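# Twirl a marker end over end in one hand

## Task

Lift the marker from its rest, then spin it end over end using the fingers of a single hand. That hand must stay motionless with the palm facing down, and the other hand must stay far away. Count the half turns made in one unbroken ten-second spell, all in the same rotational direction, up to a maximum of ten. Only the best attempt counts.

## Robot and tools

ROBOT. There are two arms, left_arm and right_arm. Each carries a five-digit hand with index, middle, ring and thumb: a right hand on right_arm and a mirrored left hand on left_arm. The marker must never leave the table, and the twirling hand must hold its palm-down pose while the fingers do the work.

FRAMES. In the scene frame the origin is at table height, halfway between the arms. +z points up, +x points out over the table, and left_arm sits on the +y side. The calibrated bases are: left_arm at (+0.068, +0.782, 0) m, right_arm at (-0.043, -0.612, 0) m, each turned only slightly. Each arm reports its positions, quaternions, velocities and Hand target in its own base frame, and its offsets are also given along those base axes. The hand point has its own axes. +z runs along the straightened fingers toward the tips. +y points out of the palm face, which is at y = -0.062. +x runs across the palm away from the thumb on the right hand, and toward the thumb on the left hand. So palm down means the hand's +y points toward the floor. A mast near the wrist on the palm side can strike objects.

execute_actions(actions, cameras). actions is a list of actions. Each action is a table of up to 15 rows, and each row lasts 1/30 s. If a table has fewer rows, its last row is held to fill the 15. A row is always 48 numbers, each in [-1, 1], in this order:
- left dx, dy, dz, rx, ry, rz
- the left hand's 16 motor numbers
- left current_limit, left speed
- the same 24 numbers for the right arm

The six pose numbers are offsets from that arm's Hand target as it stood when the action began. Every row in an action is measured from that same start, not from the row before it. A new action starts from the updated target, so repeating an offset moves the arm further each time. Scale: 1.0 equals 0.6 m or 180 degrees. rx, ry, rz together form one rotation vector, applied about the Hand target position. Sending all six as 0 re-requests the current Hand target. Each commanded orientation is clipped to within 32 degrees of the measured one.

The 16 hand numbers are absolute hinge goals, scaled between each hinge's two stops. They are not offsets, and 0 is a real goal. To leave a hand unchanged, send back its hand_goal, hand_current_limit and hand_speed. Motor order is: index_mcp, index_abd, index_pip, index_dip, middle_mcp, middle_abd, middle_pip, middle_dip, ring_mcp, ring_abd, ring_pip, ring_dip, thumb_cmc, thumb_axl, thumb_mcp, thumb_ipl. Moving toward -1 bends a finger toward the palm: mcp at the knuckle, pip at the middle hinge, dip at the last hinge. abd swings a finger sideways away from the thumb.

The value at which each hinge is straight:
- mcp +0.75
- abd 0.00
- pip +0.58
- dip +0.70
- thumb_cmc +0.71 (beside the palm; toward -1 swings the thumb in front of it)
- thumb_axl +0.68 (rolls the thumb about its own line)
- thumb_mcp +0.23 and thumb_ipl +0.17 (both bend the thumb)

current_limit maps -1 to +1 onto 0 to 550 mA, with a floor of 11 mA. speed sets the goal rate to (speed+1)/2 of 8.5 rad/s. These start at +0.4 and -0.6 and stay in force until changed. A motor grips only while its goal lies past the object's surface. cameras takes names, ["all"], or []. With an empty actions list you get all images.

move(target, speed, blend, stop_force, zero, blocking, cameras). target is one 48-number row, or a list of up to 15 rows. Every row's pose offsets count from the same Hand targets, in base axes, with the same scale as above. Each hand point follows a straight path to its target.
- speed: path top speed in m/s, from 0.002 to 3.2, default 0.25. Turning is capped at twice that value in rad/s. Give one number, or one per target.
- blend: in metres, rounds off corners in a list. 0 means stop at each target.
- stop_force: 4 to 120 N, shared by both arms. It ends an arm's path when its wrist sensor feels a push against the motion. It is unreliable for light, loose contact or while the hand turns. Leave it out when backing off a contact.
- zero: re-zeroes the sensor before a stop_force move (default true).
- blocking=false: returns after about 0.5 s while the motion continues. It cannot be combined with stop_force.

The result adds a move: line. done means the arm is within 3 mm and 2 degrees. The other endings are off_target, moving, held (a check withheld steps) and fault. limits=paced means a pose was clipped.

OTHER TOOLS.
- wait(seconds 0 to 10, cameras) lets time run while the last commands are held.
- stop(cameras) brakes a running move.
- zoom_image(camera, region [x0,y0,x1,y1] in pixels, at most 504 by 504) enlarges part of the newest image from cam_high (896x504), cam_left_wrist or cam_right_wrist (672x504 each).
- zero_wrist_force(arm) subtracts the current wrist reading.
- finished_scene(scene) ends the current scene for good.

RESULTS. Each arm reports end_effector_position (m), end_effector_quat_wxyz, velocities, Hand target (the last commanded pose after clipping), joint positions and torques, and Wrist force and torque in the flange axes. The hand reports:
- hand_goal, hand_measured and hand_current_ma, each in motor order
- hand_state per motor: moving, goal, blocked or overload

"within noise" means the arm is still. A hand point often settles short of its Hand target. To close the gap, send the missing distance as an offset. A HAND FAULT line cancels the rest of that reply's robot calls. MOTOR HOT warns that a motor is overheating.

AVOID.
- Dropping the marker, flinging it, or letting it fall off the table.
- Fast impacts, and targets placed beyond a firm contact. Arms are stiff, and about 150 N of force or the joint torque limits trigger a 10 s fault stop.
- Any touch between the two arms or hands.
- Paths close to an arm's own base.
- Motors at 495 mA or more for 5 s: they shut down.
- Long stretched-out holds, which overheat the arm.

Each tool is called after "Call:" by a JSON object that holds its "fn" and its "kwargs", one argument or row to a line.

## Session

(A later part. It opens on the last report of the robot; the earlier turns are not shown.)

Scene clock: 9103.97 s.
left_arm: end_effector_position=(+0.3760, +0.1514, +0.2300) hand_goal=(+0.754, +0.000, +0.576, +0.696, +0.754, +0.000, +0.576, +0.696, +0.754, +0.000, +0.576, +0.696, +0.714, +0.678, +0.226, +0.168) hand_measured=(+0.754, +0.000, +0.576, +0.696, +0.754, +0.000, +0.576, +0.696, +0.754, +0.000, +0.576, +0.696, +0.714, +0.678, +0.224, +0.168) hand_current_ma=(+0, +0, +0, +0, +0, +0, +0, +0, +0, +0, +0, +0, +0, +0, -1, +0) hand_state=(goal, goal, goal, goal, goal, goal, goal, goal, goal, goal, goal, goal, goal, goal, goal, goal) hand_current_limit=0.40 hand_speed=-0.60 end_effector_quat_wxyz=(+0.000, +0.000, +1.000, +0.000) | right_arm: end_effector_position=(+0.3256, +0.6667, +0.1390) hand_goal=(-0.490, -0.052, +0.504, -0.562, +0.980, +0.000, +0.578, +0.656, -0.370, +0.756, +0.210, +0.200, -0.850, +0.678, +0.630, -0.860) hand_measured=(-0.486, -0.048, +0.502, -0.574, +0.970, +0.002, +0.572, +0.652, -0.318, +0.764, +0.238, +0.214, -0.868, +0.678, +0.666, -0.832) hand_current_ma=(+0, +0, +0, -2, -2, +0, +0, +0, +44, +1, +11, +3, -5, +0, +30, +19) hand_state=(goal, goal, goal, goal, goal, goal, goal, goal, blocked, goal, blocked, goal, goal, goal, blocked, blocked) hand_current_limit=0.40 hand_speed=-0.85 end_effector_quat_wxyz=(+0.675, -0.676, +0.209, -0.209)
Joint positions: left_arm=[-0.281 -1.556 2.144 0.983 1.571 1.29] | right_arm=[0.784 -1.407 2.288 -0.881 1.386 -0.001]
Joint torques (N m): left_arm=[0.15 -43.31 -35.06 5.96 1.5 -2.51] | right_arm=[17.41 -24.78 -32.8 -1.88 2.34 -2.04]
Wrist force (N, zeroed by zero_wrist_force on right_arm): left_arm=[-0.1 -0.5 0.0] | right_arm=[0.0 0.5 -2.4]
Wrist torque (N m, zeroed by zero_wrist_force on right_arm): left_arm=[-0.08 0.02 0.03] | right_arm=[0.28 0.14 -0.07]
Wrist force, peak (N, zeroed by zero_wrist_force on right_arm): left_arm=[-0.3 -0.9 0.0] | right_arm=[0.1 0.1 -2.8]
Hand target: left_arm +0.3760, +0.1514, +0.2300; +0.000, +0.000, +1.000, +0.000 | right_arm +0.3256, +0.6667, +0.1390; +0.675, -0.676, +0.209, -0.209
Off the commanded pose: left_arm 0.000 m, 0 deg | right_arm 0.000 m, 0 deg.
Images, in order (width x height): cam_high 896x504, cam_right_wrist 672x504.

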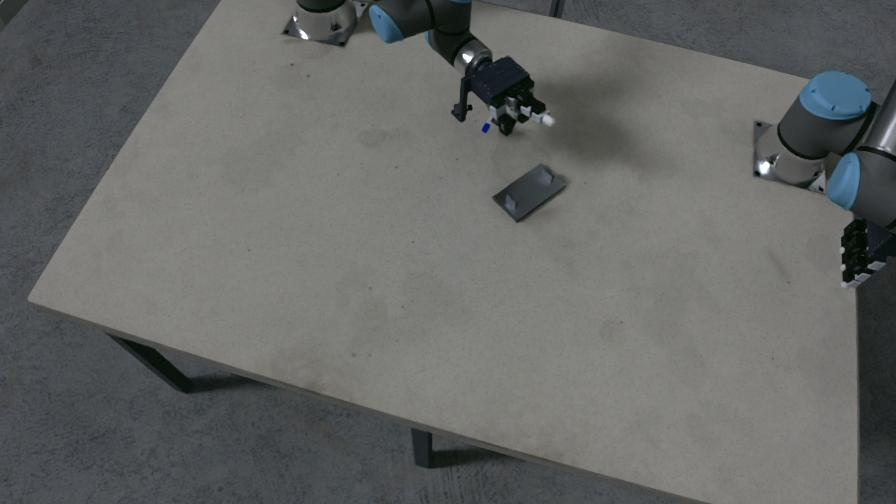

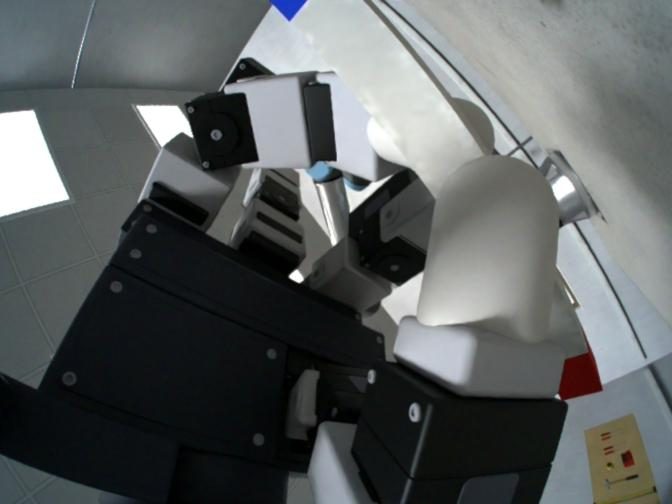

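Call:
{"fn": "execute_actions", "kwargs": {
  "actions": [
    [[0,0,0,0,0,0,0.754,0,0.576,0.696,0.754,0,0.576,0.696,0.754,0,0.576,0.696,0.714,0.678,0.226,0.168,0.4,-0.6,0,0,0,0,0,0,0.2,-0.045,0.504,-0.485,0.98,0.0,0.577,0.656,-0.37,0.756,0.21,0.20,-0.850,0.677,0.63,-0.86,0.4,-0.7]],
    [[0,0,0,0,0,0,0.754,0,0.576,0.696,0.754,0,0.576,0.696,0.754,0,0.576,0.696,0.714,0.678,0.226,0.168,0.4,-0.6,0,0,0,0,0,0,0.7,0,0.504,0.3,0.98,0.0,0.577,0.656,-0.37,0.756,0.21,0.20,-0.850,0.677,0.63,-0.86,0.4,-0.4]],
    [[0,0,0,0,0,0,0.754,0,0.576,0.696,0.754,0,0.576,0.696,0.754,0,0.576,0.696,0.714,0.678,0.226,0.168,0.4,-0.6,0,0,0,0,0,0,0.7,0,0.504,0.3,0.98,0.0,0.577,0.656,-0.37,0.756,0.21,0.20,-0.850,0.677,0.63,-0.86,0.4,-0.4]]
  ],
  "cameras": ["cam_high","cam_right_wrist"]
}}

Call:
{"fn": "zoom_image", "kwargs": {
  "camera": "cam_high",
  "region": [420, 40, 600, 160]
}}

Scene clock: 9144.63 s.
left_arm: end_effector_position=(+0.3760, +0.1514, +0.2300) hand_goal=(+0.754, +0.000, +0.576, +0.696, +0.754, +0.000, +0.576, +0.696, +0.754, +0.000, +0.576, +0.696, +0.714, +0.678, +0.226, +0.168) hand_measured=(+0.754, +0.000, +0.576, +0.696, +0.754, +0.000, +0.576, +0.696, +0.754, +0.000, +0.576, +0.696, +0.714, +0.678, +0.224, +0.168) hand_current_ma=(+0, +0, +0, +0, +0, +0, +0, +0, +0, +0, +0, +0, +0, +0, -1, +0) hand_state=(goal, goal, goal, goal, goal, goal, goal, goal, goal, goal, goal, goal, goal, goal, goal, goal) hand_current_limit=0.40 hand_speed=-0.60 end_effector_quat_wxyz=(+0.000, +0.000, +1.000, +0.000) | right_arm: end_effector_position=(+0.3256, +0.6667, +0.1390) hand_goal=(+0.700, +0.000, +0.504, +0.300, +0.980, +0.000, +0.578, +0.656, -0.370, +0.756, +0.210, +0.200, -0.850, +0.678, +0.630, -0.860) hand_measured=(+0.678, -0.004, +0.502, +0.296, +0.970, +0.002, +0.572, +0.652, -0.324, +0.752, +0.238, +0.212, -0.844, +0.678, +0.666, -0.836) hand_current_ma=(-7, +0, +0, +0, -2, +0, +0, +0, +35, +0, +11, +2, +1, +0, +30, +16) hand_state=(blocked, goal, goal, goal, goal, goal, goal, goal, blocked, goal, blocked, goal, goal, goal, blocked, blocked) hand_current_limit=0.40 hand_speed=-0.40 end_effector_quat_wxyz=(+0.675, -0.676, +0.209, -0.209)
Joint positions: left_arm=[-0.281 -1.556 2.144 0.983 1.571 1.29] | right_arm=[0.784 -1.407 2.288 -0.881 1.386 -0.001]
Joint torques (N m): left_arm=[0.93 -42.65 -35.32 5.79 1.43 -2.49] | right_arm=[14.9 -26.73 -29.08 1.34 1.44 -1.7]
Wrist force (N, zeroed by zero_wrist_force on right_arm): left_arm=[0.1 -0.5 -0.1] | right_arm=[0.1 0.3 -2.3]
Wrist torque (N m, zeroed by zero_wrist_force on right_arm): left_arm=[-0.07 0.00 0.05] | right_arm=[0.17 0.13 -0.07]
Wrist force, peak (N, zeroed by zero_wrist_force on right_arm): left_arm=[-0.1 -1.0 -0.1] | right_arm=[0.2 0.3 -2.7]
Hand target: left_arm +0.3760, +0.1514, +0.2300; +0.000, +0.000, +1.000, +0.000 | right_arm +0.3256, +0.6667, +0.1390; +0.675, -0.676, +0.209, -0.209
Off the commanded pose: left_arm 0.000 m, 0 deg | right_arm 0.000 m, 0 deg.
Images, in order (width x height): cam_high 896x504, cam_right_wrist 672x504.

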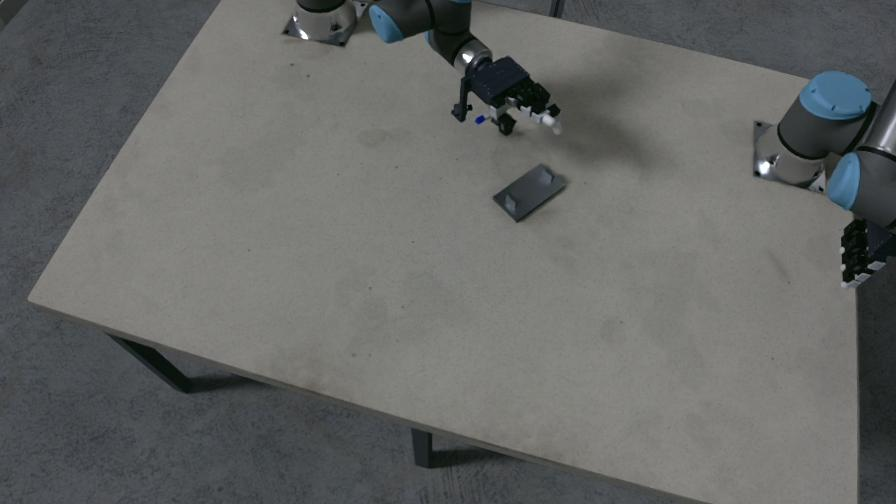

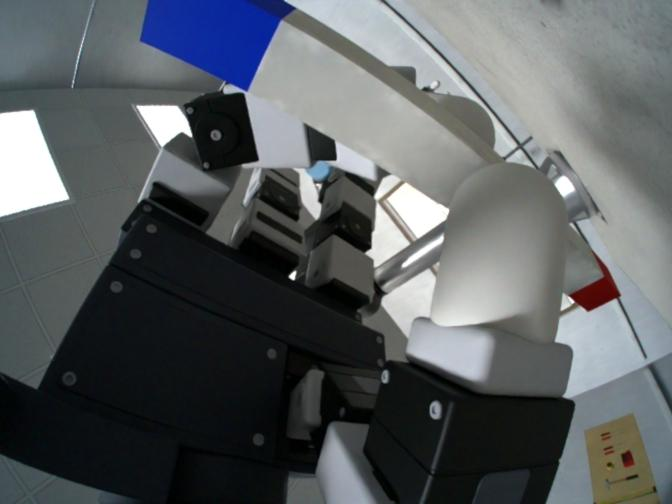

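Scaled by 2.800 from the camera's 896x504 image, which has a finer 1280x720 frame.

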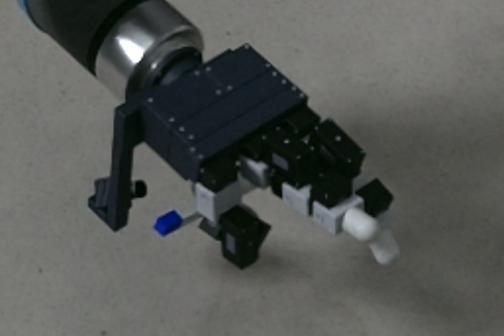

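Call:
{"fn": "execute_actions", "kwargs": {
  "actions": [
    [[0,0,0,0,0,0,0.754,0,0.576,0.696,0.754,0,0.576,0.696,0.754,0,0.576,0.696,0.714,0.678,0.226,0.168,0.4,-0.6,0,0,0,0,0,0,0.7,0,0.285,-1.0,0.98,0.0,0.577,0.656,-0.37,0.756,0.21,0.20,-0.850,0.677,0.63,-0.86,0.4,-0.2]],
    [[0,0,0,0,0,0,0.754,0,0.576,0.696,0.754,0,0.576,0.696,0.754,0,0.576,0.696,0.714,0.678,0.226,0.168,0.4,-0.6,0,0,0,0,0,0,0.25,-0.1,0.285,-1.0,0.98,0.0,0.577,0.656,-0.37,0.756,0.21,0.20,-0.850,0.677,0.63,-0.86,0.4,-0.4]],
    [[0,0,0,0,0,0,0.754,0,0.576,0.696,0.754,0,0.576,0.696,0.754,0,0.576,0.696,0.714,0.678,0.226,0.168,0.4,-0.6,0,0,0,0,0,0,0.25,-0.245,0.285,-1.0,0.98,0.0,0.577,0.656,-0.37,0.756,0.21,0.20,-0.850,0.677,0.63,-0.86,0.4,-0.4]],
    [[0,0,0,0,0,0,0.754,0,0.576,0.696,0.754,0,0.576,0.696,0.754,0,0.576,0.696,0.714,0.678,0.226,0.168,0.4,-0.6,0,0,0,0,0,0,-0.44,-0.245,0.285,-1.0,0.98,0.0,0.577,0.656,-0.37,0.756,0.21,0.20,-0.850,0.677,0.63,-0.86,0.4,-0.6]],
    [[0,0,0,0,0,0,0.754,0,0.576,0.696,0.754,0,0.576,0.696,0.754,0,0.576,0.696,0.714,0.678,0.226,0.168,0.4,-0.6,0,0,0,0,0,0,-0.467,-0.245,0.285,-0.917,0.98,0.0,0.577,0.656,-0.37,0.756,0.21,0.20,-0.850,0.677,0.63,-0.86,0.4,-0.7]],
    [[0,0,0,0,0,0,0.754,0,0.576,0.696,0.754,0,0.576,0.696,0.754,0,0.576,0.696,0.714,0.678,0.226,0.168,0.4,-0.6,0,0,0,0,0,0,-0.504,-0.078,0.504,-0.807,0.98,0.0,0.577,0.656,-0.37,0.756,0.21,0.20,-0.850,0.677,0.63,-0.86,0.4,-0.7]],
    [[0,0,0,0,0,0,0.754,0,0.576,0.696,0.754,0,0.576,0.696,0.754,0,0.576,0.696,0.714,0.678,0.226,0.168,0.4,-0.6,0,0,0,0,0,0,-0.487,-0.045,0.504,-0.485,0.98,0.0,0.577,0.656,-0.37,0.756,0.21,0.20,-0.850,0.677,0.63,-0.86,0.4,-0.7]]
  ],
  "cameras": ["cam_high","cam_right_wrist"]
}}

Call:
{"fn": "zoom_image", "kwargs": {
  "camera": "cam_high",
  "region": [420, 40, 600, 160]
}}

Scene clock: 9174.60 s.
left_arm: end_effector_position=(+0.3760, +0.1514, +0.2300) hand_goal=(+0.754, +0.000, +0.576, +0.696, +0.754, +0.000, +0.576, +0.696, +0.754, +0.000, +0.576, +0.696, +0.714, +0.678, +0.226, +0.168) hand_measured=(+0.754, +0.000, +0.576, +0.696, +0.754, +0.000, +0.576, +0.696, +0.754, +0.000, +0.576, +0.696, +0.714, +0.678, +0.224, +0.168) hand_current_ma=(+0, +0, +0, +0, +0, +0, +0, +0, +0, +0, +0, +0, +0, +0, -1, +0) hand_state=(goal, goal, goal, goal, goal, goal, goal, goal, goal, goal, goal, goal, goal, goal, goal, goal) hand_current_limit=0.40 hand_speed=-0.60 end_effector_quat_wxyz=(+0.000, +0.000, +1.000, +0.000) | right_arm: end_effector_position=(+0.3256, +0.6667, +0.1390) hand_goal=(-0.486, -0.044, +0.504, -0.484, +0.980, +0.000, +0.578, +0.656, -0.370, +0.756, +0.210, +0.200, -0.850, +0.678, +0.630, -0.860) hand_measured=(-0.490, -0.048, +0.502, -0.486, +0.970, +0.002, +0.572, +0.652, -0.324, +0.752, +0.238, +0.212, -0.844, +0.678, +0.666, -0.836) hand_current_ma=(+0, +0, +0, +0, -2, +0, +0, +0, +34, +0, +11, +2, +1, +0, +30, +14) hand_state=(goal, goal, goal, goal, goal, goal, goal, goal, blocked, goal, blocked, goal, goal, goal, blocked, blocked) hand_current_limit=0.40 hand_speed=-0.70 end_effector_quat_wxyz=(+0.675, -0.676, +0.209, -0.209)
Joint positions: left_arm=[-0.281 -1.556 2.144 0.983 1.571 1.29] | right_arm=[0.784 -1.407 2.288 -0.881 1.386 -0.001]
Joint torques (N m): left_arm=[-1.84 -42.92 -34.71 5.92 1.57 -2.2] | right_arm=[11.08 -31.45 -24.84 1.27 0.16 -1.18]
Wrist force (N, zeroed by zero_wrist_force on right_arm): left_arm=[-0.1 -0.5 -0.2] | right_arm=[0.2 0.2 -2.6]
Wrist torque (N m, zeroed by zero_wrist_force on right_arm): left_arm=[-0.05 0.02 0.02] | right_arm=[0.24 0.14 -0.07]
Wrist force, peak (N, zeroed by zero_wrist_force on right_arm): left_arm=[0.1 -1.0 0.0] | right_arm=[0.2 0.4 -2.7]
Hand target: left_arm +0.3760, +0.1514, +0.2300; +0.000, +0.000, +1.000, +0.000 | right_arm +0.3256, +0.6667, +0.1390; +0.675, -0.676, +0.209, -0.209
Off the commanded pose: left_arm 0.000 m, 0 deg | right_arm 0.000 m, 0 deg.
Images, in order (width x height): cam_high 896x504, cam_right_wrist 672x504.

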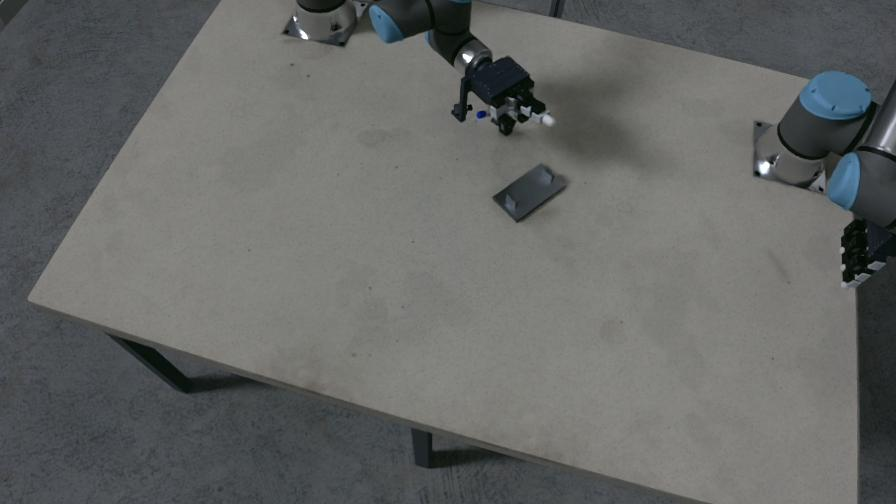

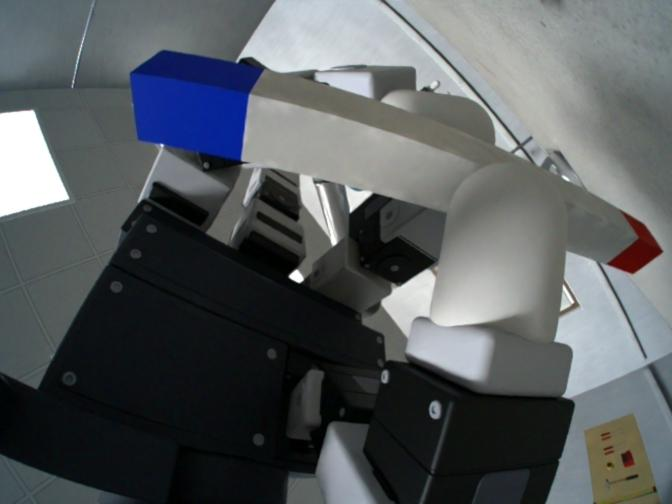

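Scaled by 2.800 from the camera's 896x504 image, which has a finer 1280x720 frame.

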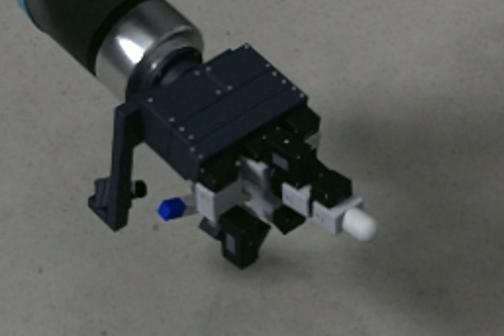

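Call:
{"fn": "execute_actions", "kwargs": {
  "actions": [
    [[0,0,0,0,0,0,0.754,0,0.576,0.696,0.754,0,0.576,0.696,0.754,0,0.576,0.696,0.714,0.678,0.226,0.168,0.4,-0.6,0,0,0,0,0,0,-0.50,-0.07,0.504,-0.26,0.98,0.0,0.577,0.656,-0.37,0.756,0.21,0.20,-0.850,0.677,0.63,-0.86,1.0,1.0],[0,0,0,0,0,0,0.754,0,0.576,0.696,0.754,0,0.576,0.696,0.754,0,0.576,0.696,0.714,0.678,0.226,0.168,0.4,-0.6,0,0,0,0,0,0,-0.525,-0.11,0.504,-0.09,0.98,0.0,0.577,0.656,-0.37,0.756,0.21,0.20,-0.850,0.677,0.63,-0.86,1.0,1.0],[0,0,0,0,0,0,0.754,0,0.576,0.696,0.754,0,0.576,0.696,0.754,0,0.576,0.696,0.714,0.678,0.226,0.168,0.4,-0.6,0,0,0,0,0,0,-0.537,-0.14,0.504,0.0,0.98,0.0,0.577,0.656,-0.37,0.756,0.21,0.20,-0.850,0.677,0.63,-0.86,1.0,1.0],[0,0,0,0,0,0,0.754,0,0.576,0.696,0.754,0,0.576,0.696,0.754,0,0.576,0.696,0.714,0.678,0.226,0.168,0.4,-0.6,0,0,0,0,0,0,-0.55,-0.27,0.504,0.08,0.98,0.0,0.577,0.656,-0.37,0.756,0.21,0.20,-0.850,0.677,0.63,-0.86,1.0,1.0],[0,0,0,0,0,0,0.754,0,0.576,0.696,0.754,0,0.576,0.696,0.754,0,0.576,0.696,0.714,0.678,0.226,0.168,0.4,-0.6,0,0,0,0,0,0,-0.59,-0.40,0.504,0.27,0.98,0.0,0.577,0.656,-0.37,0.756,0.21,0.20,-0.850,0.677,0.63,-0.86,1.0,1.0],[0,0,0,0,0,0,0.754,0,0.576,0.696,0.754,0,0.576,0.696,0.754,0,0.576,0.696,0.714,0.678,0.226,0.168,0.4,-0.6,0,0,0,0,0,0,-0.60,-0.42,0.504,0.32,0.98,0.0,0.577,0.656,-0.37,0.756,0.21,0.20,-0.850,0.677,0.63,-0.86,1.0,1.0],[0,0,0,0,0,0,0.754,0,0.576,0.696,0.754,0,0.576,0.696,0.754,0,0.576,0.696,0.714,0.678,0.226,0.168,0.4,-0.6,0,0,0,0,0,0,-0.60,-0.42,0.504,0.32,0.98,0.0,0.577,0.656,-0.37,0.756,0.21,0.20,-0.850,0.677,0.63,-0.86,1.0,1.0],[0,0,0,0,0,0,0.754,0,0.576,0.696,0.754,0,0.576,0.696,0.754,0,0.576,0.696,0.714,0.678,0.226,0.168,0.4,-0.6,0,0,0,0,0,0,0.1,-0.1,0.504,0.3,0.98,0.0,0.577,0.656,-0.37,0.756,0.21,0.20,-0.850,0.677,0.63,-0.86,1.0,1.0]]
  ],
  "cameras": ["cam_high","cam_right_wrist"]
}}

Call:
{"fn": "zoom_image", "kwargs": {
  "camera": "cam_high",
  "region": [420, 40, 600, 160]
}}

Scene clock: 9190.60 s.
left_arm: end_effector_position=(+0.3760, +0.1514, +0.2300) hand_goal=(+0.754, +0.000, +0.576, +0.696, +0.754, +0.000, +0.576, +0.696, +0.754, +0.000, +0.576, +0.696, +0.714, +0.678, +0.226, +0.168) hand_measured=(+0.754, +0.000, +0.576, +0.696, +0.754, +0.000, +0.576, +0.696, +0.754, +0.000, +0.576, +0.696, +0.714, +0.678, +0.224, +0.168) hand_current_ma=(+0, +0, +0, +0, +0, +0, +0, +0, +0, +0, +0, +0, +0, +0, -1, +0) hand_state=(goal, goal, goal, goal, goal, goal, goal, goal, goal, goal, goal, goal, goal, goal, goal, goal) hand_current_limit=0.40 hand_speed=-0.60 end_effector_quat_wxyz=(+0.000, +0.000, +1.000, +0.000) | right_arm: end_effector_position=(+0.3256, +0.6667, +0.1390) hand_goal=(+0.100, -0.100, +0.504, +0.300, +0.980, +0.000, +0.578, +0.656, -0.370, +0.756, +0.210, +0.200, -0.850, +0.678, +0.630, -0.860) hand_measured=(+0.086, -0.100, +0.502, +0.302, +0.970, +0.002, +0.572, +0.652, -0.324, +0.722, +0.230, +0.208, -0.846, +0.678, +0.664, -0.840) hand_current_ma=(-3, +0, +0, +0, -2, +0, +0, +0, +34, -14, +6, +1, +0, +0, +29, +11) hand_state=(goal, goal, goal, goal, goal, goal, goal, goal, blocked, blocked, blocked, goal, goal, goal, blocked, blocked) hand_current_limit=1.00 hand_speed=1.00 end_effector_quat_wxyz=(+0.675, -0.676, +0.209, -0.209)
Joint positions: left_arm=[-0.281 -1.556 2.144 0.983 1.571 1.29] | right_arm=[0.784 -1.407 2.288 -0.881 1.386 -0.001]
Joint torques (N m): left_arm=[-0.66 -42.35 -35.27 5.71 1.49 -2.64] | right_arm=[8.62 -33.58 -24.47 0.96 -0.6 -0.68]
Wrist force (N, zeroed by zero_wrist_force on right_arm): left_arm=[-0.1 -0.6 0.1] | right_arm=[0.0 0.3 -2.3]
Wrist torque (N m, zeroed by zero_wrist_force on right_arm): left_arm=[-0.09 0.04 0.02] | right_arm=[0.19 0.15 -0.08]
Wrist force, peak (N, zeroed by zero_wrist_force on right_arm): left_arm=[0.0 -1.0 -0.2] | right_arm=[0.6 0.1 -3.1]
Hand target: left_arm +0.3760, +0.1514, +0.2300; +0.000, +0.000, +1.000, +0.000 | right_arm +0.3256, +0.6667, +0.1390; +0.675, -0.676, +0.209, -0.209
Off the commanded pose: left_arm 0.000 m, 0 deg | right_arm 0.000 m, 0 deg.
Images, in order (width x height): cam_high 896x504, cam_right_wrist 672x504.

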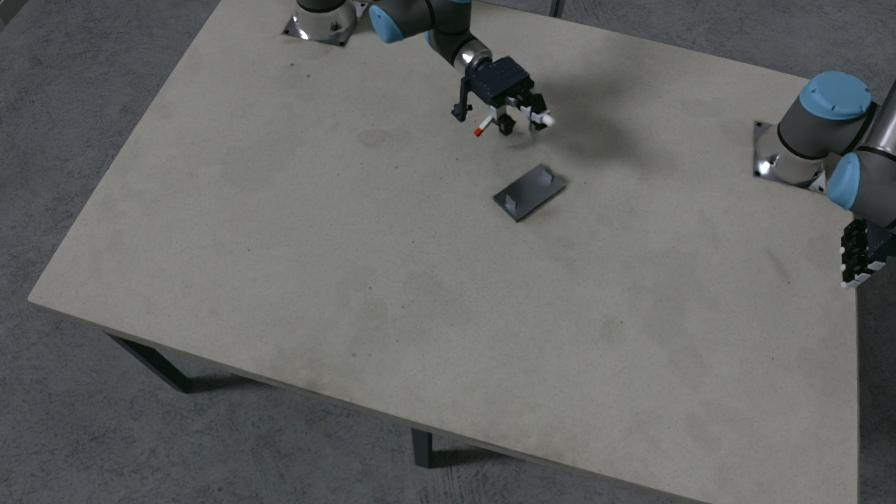

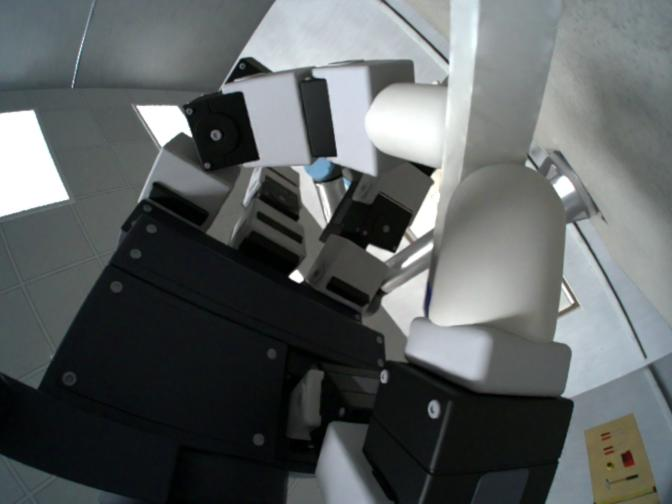

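Scaled by 2.800 from the camera's 896x504 image, which has a finer 1280x720 frame.

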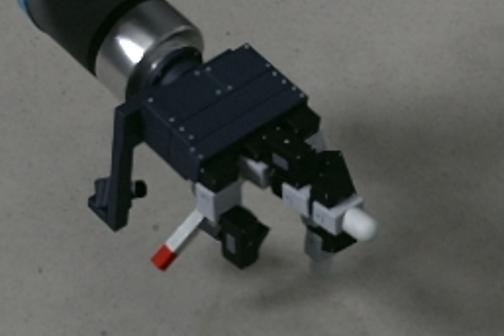

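Call:
{"fn": "move", "kwargs": {
  "target": [0,0,0,0,0,0,0.754,0,0.576,0.696,0.754,0,0.576,0.696,0.754,0,0.576,0.696,0.714,0.678,0.226,0.168,0.4,-0.6,0,0,-0.14,-0.0910,0.0637,0,0.7,0,0.504,0.3,0.98,0.0,0.577,0.656,-0.37,0.756,0.21,0.20,-0.850,0.677,0.63,-0.86,0.4,-0.4],
  "speed": 0.1
}}

Call:
{"fn": "move", "kwargs": {
  "target": [0,0,0,0,0,0,0.754,0,0.576,0.696,0.754,0,0.576,0.696,0.754,0,0.576,0.696,0.714,0.678,0.226,0.168,0.4,-0.6,-0.0412,0.0283,-0.043,0,0,0,0.7,0,0.504,0.3,0.98,0.0,0.577,0.656,-0.37,0.756,0.21,0.20,-0.850,0.677,0.63,-0.86,0.4,-0.4],
  "speed": 0.03,
  "stop_force": 5
}}

Call:
{"fn": "move", "kwargs": {
  "target": [0,0,0,0,0,0,0.754,0,0.576,0.696,0.754,0,0.576,0.696,0.754,0,0.576,0.696,0.714,0.678,0.226,0.168,0.4,-0.6,0.0412,-0.0283,0.15,0.0910,-0.0637,0,0.7,0,0.504,0.3,0.98,0.0,0.577,0.656,-0.37,0.756,0.21,0.20,-0.850,0.677,0.63,-0.86,0.4,-0.4],
  "speed": 0.1,
  "cameras": ["cam_high","cam_right_wrist"]
}}

Call:
{"fn": "zoom_image", "kwargs": {
  "camera": "cam_high",
  "region": [420, 40, 600, 160]
}}

Scene clock: 9291.43 s.
left_arm: end_effector_position=(+0.3760, +0.1514, +0.2300) hand_goal=(+0.754, +0.000, +0.576, +0.696, +0.754, +0.000, +0.576, +0.696, +0.754, +0.000, +0.576, +0.696, +0.714, +0.678, +0.226, +0.168) hand_measured=(+0.754, +0.000, +0.576, +0.696, +0.754, +0.000, +0.576, +0.696, +0.754, +0.000, +0.576, +0.696, +0.714, +0.678, +0.224, +0.168) hand_current_ma=(+0, +0, +0, +0, +0, +0, +0, +0, +0, +0, +0, +0, +0, +0, -1, +0) hand_state=(goal, goal, goal, goal, goal, goal, goal, goal, goal, goal, goal, goal, goal, goal, goal, goal) hand_current_limit=0.40 hand_speed=-0.60 end_effector_quat_wxyz=(+0.000, +0.000, +1.000, +0.000) | right_arm: end_effector_position=(+0.3256, +0.6667, +0.0549) hand_goal=(+0.700, +0.000, +0.504, +0.300, +0.980, +0.000, +0.578, +0.656, -0.370, +0.756, +0.210, +0.200, -0.850, +0.678, +0.630, -0.860) hand_measured=(+0.680, -0.004, +0.502, +0.302, +0.970, +0.002, +0.572, +0.652, -0.324, +0.722, +0.230, +0.208, -0.846, +0.678, +0.664, -0.840) hand_current_ma=(-7, +0, +0, +0, -2, +0, +0, +0, +34, -13, +6, +1, +0, +0, +29, +11) hand_state=(blocked, goal, goal, goal, goal, goal, goal, goal, blocked, blocked, blocked, goal, goal, goal, blocked, blocked) hand_current_limit=0.40 hand_speed=-0.40 end_effector_quat_wxyz=(-0.548, +0.782, -0.243, +0.169)
Joint positions: left_arm=[-0.281 -1.556 2.144 0.983 1.571 1.29] | right_arm=[0.8 -1.273 2.137 -0.51 1.411 -0.056]
Joint torques (N m): left_arm=[-0.2 -43.51 -34.76 5.85 1.33 -2.58] | right_arm=[0.69 -53.67 -24.62 -0.84 -2.93 2.32]
Wrist force (N, zeroed by zero_wrist_force on right_arm): left_arm=[0.2 -0.6 0.2] | right_arm=[-0.1 0.7 -1.6]
Wrist torque (N m, zeroed by zero_wrist_force on right_arm): left_arm=[-0.10 0.00 0.05] | right_arm=[0.24 0.05 0.06]
Wrist force, peak (N, zeroed by zero_wrist_force on right_arm): left_arm=[-0.1 -1.0 0.0] | right_arm=[-0.1 0.0 -2.8]
Hand target: left_arm +0.3760, +0.1514, +0.2300; +0.000, +0.000, +1.000, +0.000 | right_arm +0.3256, +0.6667, +0.0550; -0.548, +0.782, -0.243, +0.169
Off the commanded pose: left_arm 0.000 m, 0 deg | right_arm 0.000 m, 0 deg.
move: done

Scene clock: 9293.87 s.
left_arm: end_effector_position=(+0.3760, +0.1514, +0.2300) hand_goal=(+0.754, +0.000, +0.576, +0.696, +0.754, +0.000, +0.576, +0.696, +0.754, +0.000, +0.576, +0.696, +0.714, +0.678, +0.226, +0.168) hand_measured=(+0.754, +0.000, +0.576, +0.696, +0.754, +0.000, +0.576, +0.696, +0.754, +0.000, +0.576, +0.696, +0.714, +0.678, +0.224, +0.168) hand_current_ma=(+0, +0, +0, +0, +0, +0, +0, +0, +0, +0, +0, +0, +0, +0, -1, +0) hand_state=(goal, goal, goal, goal, goal, goal, goal, goal, goal, goal, goal, goal, goal, goal, goal, goal) hand_current_limit=0.40 hand_speed=-0.60 end_effector_quat_wxyz=(+0.000, +0.000, +1.000, +0.000) | right_arm: end_effector_position=(+0.3009, +0.6837, +0.0292) hand_goal=(+0.700, +0.000, +0.504, +0.300, +0.980, +0.000, +0.578, +0.656, -0.370, +0.756, +0.210, +0.200, -0.850, +0.678, +0.630, -0.860) hand_measured=(+0.680, -0.004, +0.502, +0.302, +0.970, +0.002, +0.572, +0.652, -0.324, +0.722, +0.230, +0.208, -0.844, +0.678, +0.664, -0.840) hand_current_ma=(-7, +0, +0, +0, -2, +0, +0, +0, +34, -13, +6, +1, +0, +0, +29, +10) hand_state=(blocked, goal, goal, goal, goal, goal, goal, goal, blocked, blocked, blocked, goal, goal, goal, blocked, goal) hand_current_limit=0.40 hand_speed=-0.40 end_effector_quat_wxyz=(-0.548, +0.782, -0.243, +0.169)
Joint positions: left_arm=[-0.281 -1.556 2.144 0.983 1.571 1.29] | right_arm=[0.858 -1.227 2.138 -0.559 1.465 -0.036]
Joint torques (N m): left_arm=[-0.37 -42.66 -34.84 5.82 1.61 -2.64] | right_arm=[-21.38 -66.19 -33.69 3.41 -3.64 -1.7]
Wrist force (N, zeroed by zero_wrist_force on right_arm): left_arm=[-0.1 -0.9 0.0] | right_arm=[-0.1 0.4 -1.2]
Wrist torque (N m, zeroed by zero_wrist_force on right_arm): left_arm=[-0.12 0.04 0.03] | right_arm=[0.21 0.13 -0.10]
Wrist force, peak (N, zeroed by zero_wrist_force on right_arm): left_arm=[-0.1 -0.9 -0.1] | right_arm=[-0.1 0.5 -1.8]
Hand target: left_arm +0.3760, +0.1514, +0.2300; +0.000, +0.000, +1.000, +0.000 | right_arm +0.3009, +0.6837, +0.0292; -0.548, +0.782, -0.243, +0.169
Off the commanded pose: left_arm 0.000 m, 0 deg | right_arm 0.000 m, 0 deg.
move: done

Scene clock: 9296.03 s.
left_arm: end_effector_position=(+0.3760, +0.1514, +0.2300) hand_goal=(+0.754, +0.000, +0.576, +0.696, +0.754, +0.000, +0.576, +0.696, +0.754, +0.000, +0.576, +0.696, +0.714, +0.678, +0.226, +0.168) hand_measured=(+0.754, +0.000, +0.576, +0.696, +0.754, +0.000, +0.576, +0.696, +0.754, +0.000, +0.576, +0.696, +0.714, +0.678, +0.224, +0.168) hand_current_ma=(+0, +0, +0, +0, +0, +0, +0, +0, +0, +0, +0, +0, +0, +0, -1, +0) hand_state=(goal, goal, goal, goal, goal, goal, goal, goal, goal, goal, goal, goal, goal, goal, goal, goal) hand_current_limit=0.40 hand_speed=-0.60 end_effector_quat_wxyz=(+0.000, +0.000, +1.000, +0.000) | right_arm: end_effector_position=(+0.3257, +0.6666, +0.1192) hand_goal=(+0.700, +0.000, +0.504, +0.300, +0.980, +0.000, +0.578, +0.656, -0.370, +0.756, +0.210, +0.200, -0.850, +0.678, +0.630, -0.860) hand_measured=(+0.680, -0.004, +0.502, +0.302, +0.970, +0.002, +0.572, +0.652, -0.324, +0.724, +0.230, +0.208, -0.844, +0.678, +0.664, -0.840) hand_current_ma=(-7, +0, +0, +0, -2, +0, +0, +0, +34, -12, +6, +1, +0, +0, +29, +10) hand_state=(blocked, goal, goal, goal, goal, goal, goal, goal, blocked, blocked, blocked, goal, goal, goal, blocked, goal) hand_current_limit=0.40 hand_speed=-0.40 end_effector_quat_wxyz=(+0.675, -0.676, +0.209, -0.209)
Joint positions: left_arm=[-0.281 -1.556 2.144 0.983 1.571 1.29] | right_arm=[0.784 -1.373 2.3 -0.926 1.385 -0.001]
Joint torques (N m): left_arm=[-0.25 -42.83 -34.84 6.04 1.7 -2.47] | right_arm=[20.19 -26.91 -32.37 -1.97 3.18 -2.31]
Wrist force (N, zeroed by zero_wrist_force on right_arm): left_arm=[-0.4 -0.5 -0.1] | right_arm=[0.2 0.3 -2.5]
Wrist torque (N m, zeroed by zero_wrist_force on right_arm): left_arm=[-0.07 0.07 0.00] | right_arm=[0.20 0.12 -0.08]
Wrist force, peak (N, zeroed by zero_wrist_force on right_arm): left_arm=[-0.1 -0.8 0.2] | right_arm=[0.1 0.4 -2.5]
Hand target: left_arm +0.3760, +0.1514, +0.2300; +0.000, +0.000, +1.000, +0.000 | right_arm +0.3256, +0.6667, +0.1192; +0.675, -0.676, +0.209, -0.209
Off the commanded pose: left_arm 0.000 m, 0 deg | right_arm 0.000 m, 0 deg.
move: done
Images, in order (width x height): cam_high 896x504, cam_right_wrist 672x504.

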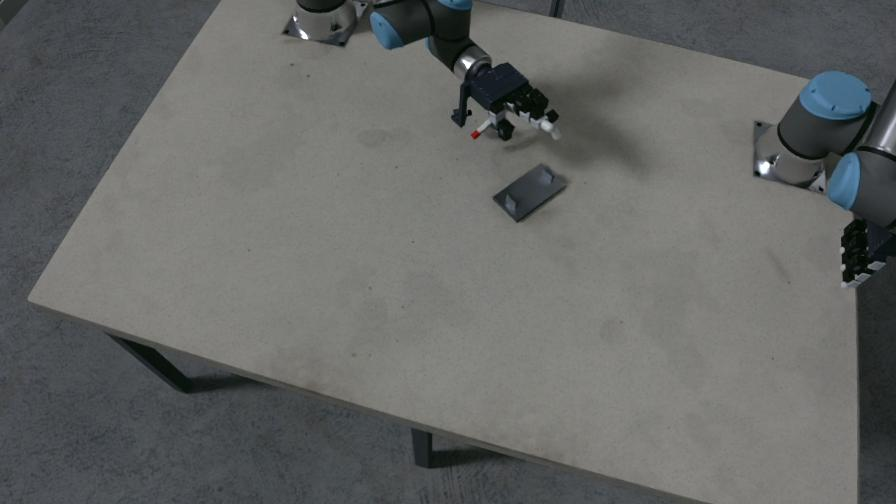

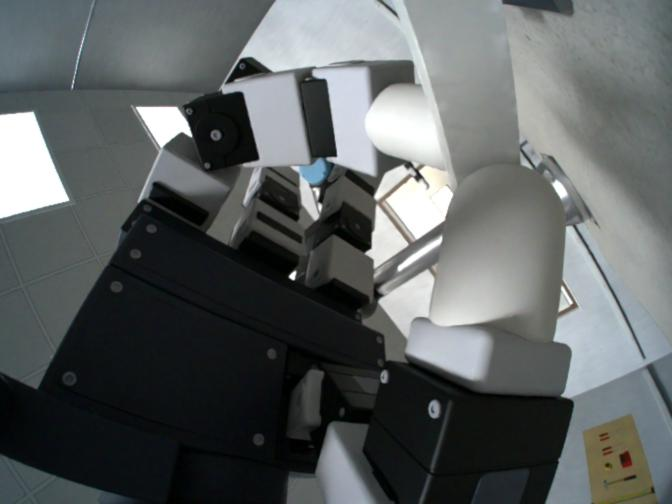

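Scaled by 2.800 from the camera's 896x504 image, which has a finer 1280x720 frame.

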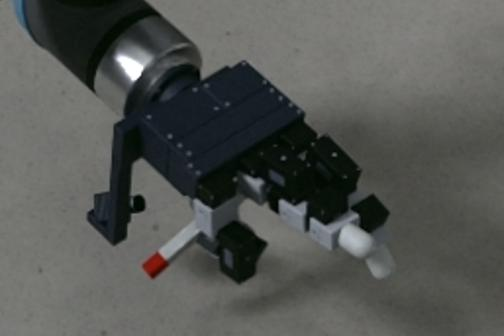

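Call:
{"fn": "execute_actions", "kwargs": {
  "actions": [
    [[0,0,0,0,0,0,0.754,0,0.576,0.696,0.754,0,0.576,0.696,0.754,0,0.576,0.696,0.714,0.678,0.226,0.168,0.4,-0.6,0,0,0,0,0,0,0.7,0,0.285,-1.0,0.98,0.0,0.577,0.656,-0.37,0.756,0.21,0.20,-0.850,0.677,0.63,-0.86,0.4,-0.2]],
    [[0,0,0,0,0,0,0.754,0,0.576,0.696,0.754,0,0.576,0.696,0.754,0,0.576,0.696,0.714,0.678,0.226,0.168,0.4,-0.6,0,0,0,0,0,0,0.25,-0.1,0.285,-1.0,0.98,0.0,0.577,0.656,-0.37,0.756,0.21,0.20,-0.850,0.677,0.63,-0.86,0.4,-0.4]],
    [[0,0,0,0,0,0,0.754,0,0.576,0.696,0.754,0,0.576,0.696,0.754,0,0.576,0.696,0.714,0.678,0.226,0.168,0.4,-0.6,0,0,0,0,0,0,0.25,-0.245,0.285,-1.0,0.98,0.0,0.577,0.656,-0.37,0.756,0.21,0.20,-0.850,0.677,0.63,-0.86,0.4,-0.4]],
    [[0,0,0,0,0,0,0.754,0,0.576,0.696,0.754,0,0.576,0.696,0.754,0,0.576,0.696,0.714,0.678,0.226,0.168,0.4,-0.6,0,0,0,0,0,0,-0.44,-0.245,0.285,-1.0,0.98,0.0,0.577,0.656,-0.37,0.756,0.21,0.20,-0.850,0.677,0.63,-0.86,0.4,-0.6]],
    [[0,0,0,0,0,0,0.754,0,0.576,0.696,0.754,0,0.576,0.696,0.754,0,0.576,0.696,0.714,0.678,0.226,0.168,0.4,-0.6,0,0,0,0,0,0,-0.467,-0.245,0.285,-0.917,0.98,0.0,0.577,0.656,-0.37,0.756,0.21,0.20,-0.850,0.677,0.63,-0.86,0.4,-0.7]],
    [[0,0,0,0,0,0,0.754,0,0.576,0.696,0.754,0,0.576,0.696,0.754,0,0.576,0.696,0.714,0.678,0.226,0.168,0.4,-0.6,0,0,0,0,0,0,-0.504,-0.078,0.504,-0.807,0.98,0.0,0.577,0.656,-0.37,0.756,0.21,0.20,-0.850,0.677,0.63,-0.86,0.4,-0.7]],
    [[0,0,0,0,0,0,0.754,0,0.576,0.696,0.754,0,0.576,0.696,0.754,0,0.576,0.696,0.714,0.678,0.226,0.168,0.4,-0.6,0,0,0,0,0,0,-0.487,-0.045,0.504,-0.485,0.98,0.0,0.577,0.656,-0.37,0.756,0.21,0.20,-0.850,0.677,0.63,-0.86,0.4,-0.7]]
  ],
  "cameras": ["cam_right_wrist"]
}}

Scene clock: 9317.37 s.
left_arm: end_effector_position=(+0.3760, +0.1514, +0.2300) hand_goal=(+0.754, +0.000, +0.576, +0.696, +0.754, +0.000, +0.576, +0.696, +0.754, +0.000, +0.576, +0.696, +0.714, +0.678, +0.226, +0.168) hand_measured=(+0.754, +0.000, +0.576, +0.696, +0.754, +0.000, +0.576, +0.696, +0.754, +0.000, +0.576, +0.696, +0.714, +0.678, +0.224, +0.168) hand_current_ma=(+0, +0, +0, +0, +0, +0, +0, +0, +0, +0, +0, +0, +0, +0, -1, +0) hand_state=(goal, goal, goal, goal, goal, goal, goal, goal, goal, goal, goal, goal, goal, goal, goal, goal) hand_current_limit=0.40 hand_speed=-0.60 end_effector_quat_wxyz=(+0.000, +0.000, +1.000, +0.000) | right_arm: end_effector_position=(+0.3256, +0.6667, +0.1192) hand_goal=(-0.486, -0.044, +0.504, -0.484, +0.980, +0.000, +0.578, +0.656, -0.370, +0.756, +0.210, +0.200, -0.850, +0.678, +0.630, -0.860) hand_measured=(-0.492, -0.046, +0.500, -0.488, +0.970, +0.002, +0.572, +0.652, -0.324, +0.734, +0.232, +0.210, -0.844, +0.678, +0.664, -0.840) hand_current_ma=(+0, +0, +0, +0, -2, +0, +0, +0, +34, -5, +8, +1, +1, +0, +29, +10) hand_state=(goal, goal, goal, goal, goal, goal, goal, goal, blocked, blocked, blocked, goal, goal, goal, blocked, goal) hand_current_limit=0.40 hand_speed=-0.70 end_effector_quat_wxyz=(+0.675, -0.676, +0.209, -0.209)
Joint positions: left_arm=[-0.281 -1.556 2.144 0.983 1.571 1.29] | right_arm=[0.784 -1.373 2.3 -0.926 1.386 -0.001]
Joint torques (N m): left_arm=[0.99 -42.67 -35.24 5.91 1.52 -2.51] | right_arm=[18.43 -26.08 -31.67 -2.65 2.41 -2.16]
Wrist force (N, zeroed by zero_wrist_force on right_arm): left_arm=[0.2 -0.5 0.2] | right_arm=[0.0 0.2 -2.3]
Wrist torque (N m, zeroed by zero_wrist_force on right_arm): left_arm=[-0.08 0.00 0.05] | right_arm=[0.23 0.14 -0.08]
Wrist force, peak (N, zeroed by zero_wrist_force on right_arm): left_arm=[-0.2 -1.0 0.1] | right_arm=[0.3 0.7 -2.5]
Hand target: left_arm +0.3760, +0.1514, +0.2300; +0.000, +0.000, +1.000, +0.000 | right_arm +0.3256, +0.6667, +0.1192; +0.675, -0.676, +0.209, -0.209
Off the commanded pose: left_arm 0.000 m, 0 deg | right_arm 0.000 m, 0 deg.
Images, in order (width x height): cam_right_wrist 672x504.

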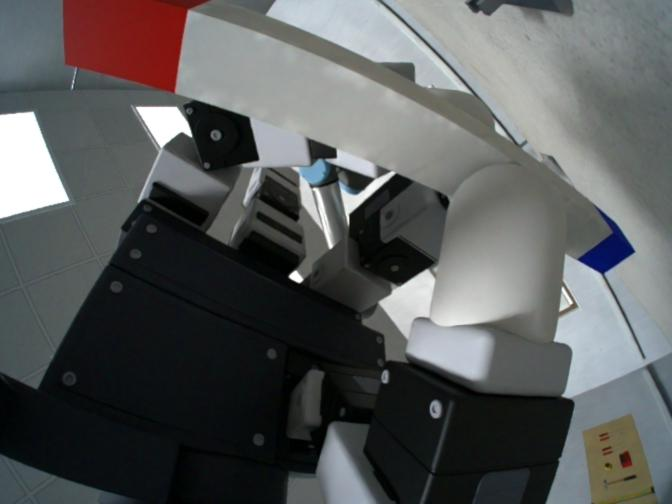

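Call:
{"fn": "execute_actions", "kwargs": {
  "actions": [
    [[0,0,0,0,0,0,0.754,0,0.576,0.696,0.754,0,0.576,0.696,0.754,0,0.576,0.696,0.714,0.678,0.226,0.168,0.4,-0.6,0,0,0,0,0,0,-0.537,-0.129,0.504,-0.02,0.98,0.0,0.577,0.656,-0.37,0.756,0.21,0.20,-0.850,0.677,0.63,-0.86,0.4,-0.4]],
    [[0,0,0,0,0,0,0.754,0,0.576,0.696,0.754,0,0.576,0.696,0.754,0,0.576,0.696,0.714,0.678,0.226,0.168,0.4,-0.6,0,0,0,0,0,0,-0.55,0.12,0.504,0.04,0.98,0.0,0.577,0.656,-0.37,0.756,0.21,0.20,-0.850,0.677,0.63,-0.86,1.0,0.5],[0,0,0,0,0,0,0.754,0,0.576,0.696,0.754,0,0.576,0.696,0.754,0,0.576,0.696,0.714,0.678,0.226,0.168,0.4,-0.6,0,0,0,0,0,0,-0.55,0.12,0.504,0.04,0.98,0.0,0.577,0.656,-0.37,0.756,0.21,0.20,-0.850,0.677,0.63,-0.86,1.0,0.5],[0,0,0,0,0,0,0.754,0,0.576,0.696,0.754,0,0.576,0.696,0.754,0,0.576,0.696,0.714,0.678,0.226,0.168,0.4,-0.6,0,0,0,0,0,0,-0.55,0.12,0.504,0.04,0.98,0.0,0.577,0.656,-0.37,0.756,0.21,0.20,-0.850,0.677,0.63,-0.86,1.0,0.5],[0,0,0,0,0,0,0.754,0,0.576,0.696,0.754,0,0.576,0.696,0.754,0,0.576,0.696,0.714,0.678,0.226,0.168,0.4,-0.6,0,0,0,0,0,0,-0.60,-0.40,0.504,0.30,0.98,0.0,0.577,0.656,-0.37,0.756,0.21,0.20,-0.850,0.677,0.63,-0.86,1.0,1.0],[0,0,0,0,0,0,0.754,0,0.576,0.696,0.754,0,0.576,0.696,0.754,0,0.576,0.696,0.714,0.678,0.226,0.168,0.4,-0.6,0,0,0,0,0,0,-0.60,-0.40,0.504,0.30,0.98,0.0,0.577,0.656,-0.37,0.756,0.21,0.20,-0.850,0.677,0.63,-0.86,1.0,1.0],[0,0,0,0,0,0,0.754,0,0.576,0.696,0.754,0,0.576,0.696,0.754,0,0.576,0.696,0.714,0.678,0.226,0.168,0.4,-0.6,0,0,0,0,0,0,-0.60,-0.40,0.504,0.30,0.98,0.0,0.577,0.656,-0.37,0.756,0.21,0.20,-0.850,0.677,0.63,-0.86,1.0,1.0],[0,0,0,0,0,0,0.754,0,0.576,0.696,0.754,0,0.576,0.696,0.754,0,0.576,0.696,0.714,0.678,0.226,0.168,0.4,-0.6,0,0,0,0,0,0,-0.60,-0.40,0.504,0.30,0.98,0.0,0.577,0.656,-0.37,0.756,0.21,0.20,-0.850,0.677,0.63,-0.86,1.0,1.0],[0,0,0,0,0,0,0.754,0,0.576,0.696,0.754,0,0.576,0.696,0.754,0,0.576,0.696,0.714,0.678,0.226,0.168,0.4,-0.6,0,0,0,0,0,0,0.1,-0.1,0.504,0.3,0.98,0.0,0.577,0.656,-0.37,0.756,0.21,0.20,-0.850,0.677,0.63,-0.86,1.0,1.0]]
  ],
  "cameras": ["cam_high","cam_right_wrist"]
}}

Call:
{"fn": "zoom_image", "kwargs": {
  "camera": "cam_high",
  "region": [420, 40, 600, 160]
}}

Scene clock: 9336.30 s.
left_arm: end_effector_position=(+0.3760, +0.1514, +0.2300) hand_goal=(+0.754, +0.000, +0.576, +0.696, +0.754, +0.000, +0.576, +0.696, +0.754, +0.000, +0.576, +0.696, +0.714, +0.678, +0.226, +0.168) hand_measured=(+0.754, +0.000, +0.576, +0.696, +0.754, +0.000, +0.576, +0.696, +0.754, +0.000, +0.576, +0.696, +0.714, +0.678, +0.224, +0.168) hand_current_ma=(+0, +0, +0, +0, +0, +0, +0, +0, +0, +0, +0, +0, +0, +0, -1, +0) hand_state=(goal, goal, goal, goal, goal, goal, goal, goal, goal, goal, goal, goal, goal, goal, goal, goal) hand_current_limit=0.40 hand_speed=-0.60 end_effector_quat_wxyz=(+0.000, +0.000, +1.000, +0.000) | right_arm: end_effector_position=(+0.3256, +0.6667, +0.1192) hand_goal=(+0.100, -0.100, +0.504, +0.300, +0.980, +0.000, +0.578, +0.656, -0.370, +0.756, +0.210, +0.200, -0.850, +0.678, +0.630, -0.860) hand_measured=(+0.086, -0.100, +0.502, +0.298, +0.970, +0.002, +0.572, +0.652, -0.324, +0.722, +0.230, +0.208, -0.844, +0.678, +0.664, -0.840) hand_current_ma=(-3, +0, +0, +0, -2, +0, +0, +0, +34, -13, +6, +1, +0, +0, +29, +10) hand_state=(goal, goal, goal, goal, goal, goal, goal, goal, blocked, blocked, blocked, goal, goal, goal, blocked, goal) hand_current_limit=1.00 hand_speed=1.00 end_effector_quat_wxyz=(+0.675, -0.676, +0.209, -0.209)
Joint positions: left_arm=[-0.281 -1.556 2.144 0.983 1.571 1.29] | right_arm=[0.784 -1.373 2.3 -0.926 1.386 -0.001]
Joint torques (N m): left_arm=[-0.12 -43.2 -35.09 5.8 1.73 -2.61] | right_arm=[15.38 -26.96 -28.45 0.41 1.57 -1.95]
Wrist force (N, zeroed by zero_wrist_force on right_arm): left_arm=[-0.3 -0.6 0.2] | right_arm=[0.4 0.6 -2.4]
Wrist torque (N m, zeroed by zero_wrist_force on right_arm): left_arm=[-0.11 0.07 0.01] | right_arm=[0.25 0.08 -0.02]
Wrist force, peak (N, zeroed by zero_wrist_force on right_arm): left_arm=[0.0 -1.0 0.0] | right_arm=[0.1 0.3 -2.9]
Hand target: left_arm +0.3760, +0.1514, +0.2300; +0.000, +0.000, +1.000, +0.000 | right_arm +0.3256, +0.6667, +0.1192; +0.675, -0.676, +0.209, -0.209
Off the commanded pose: left_arm 0.000 m, 0 deg | right_arm 0.000 m, 0 deg.
Images, in order (width x height): cam_high 896x504, cam_right_wrist 672x504.

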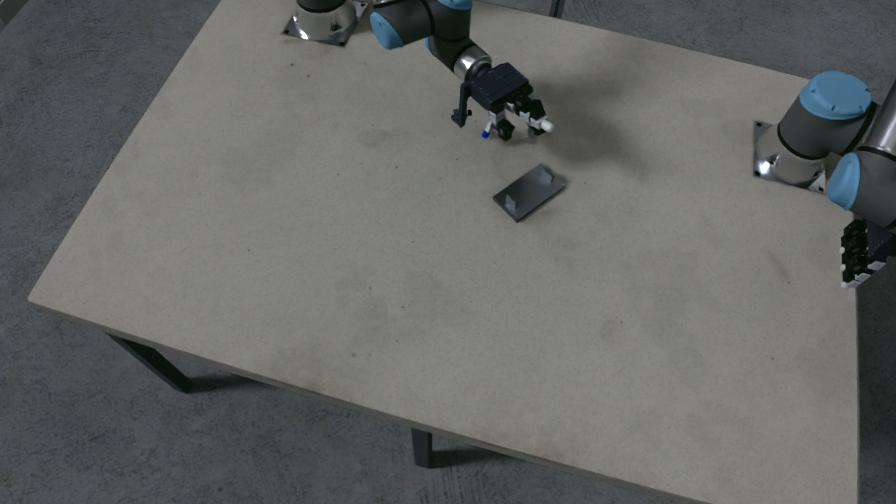

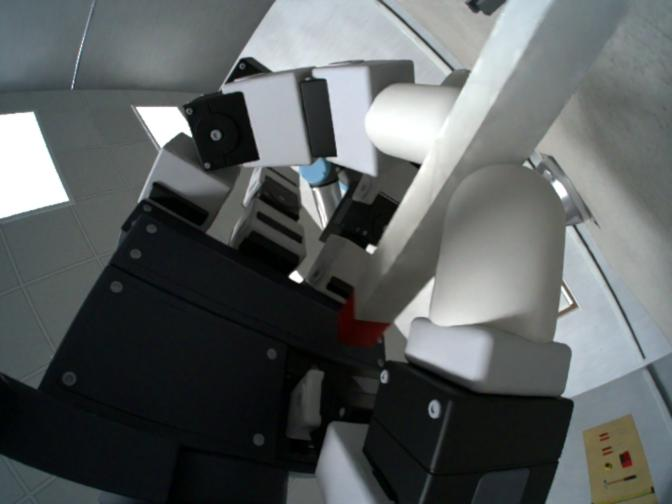

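Scaled by 2.800 from the camera's 896x504 image, which has a finer 1280x720 frame.

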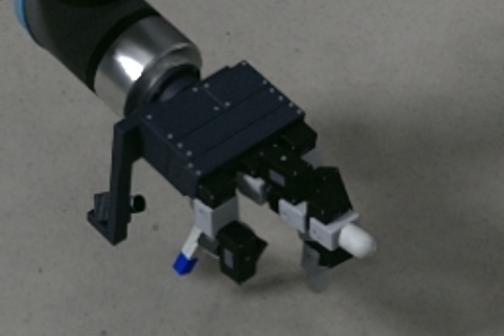

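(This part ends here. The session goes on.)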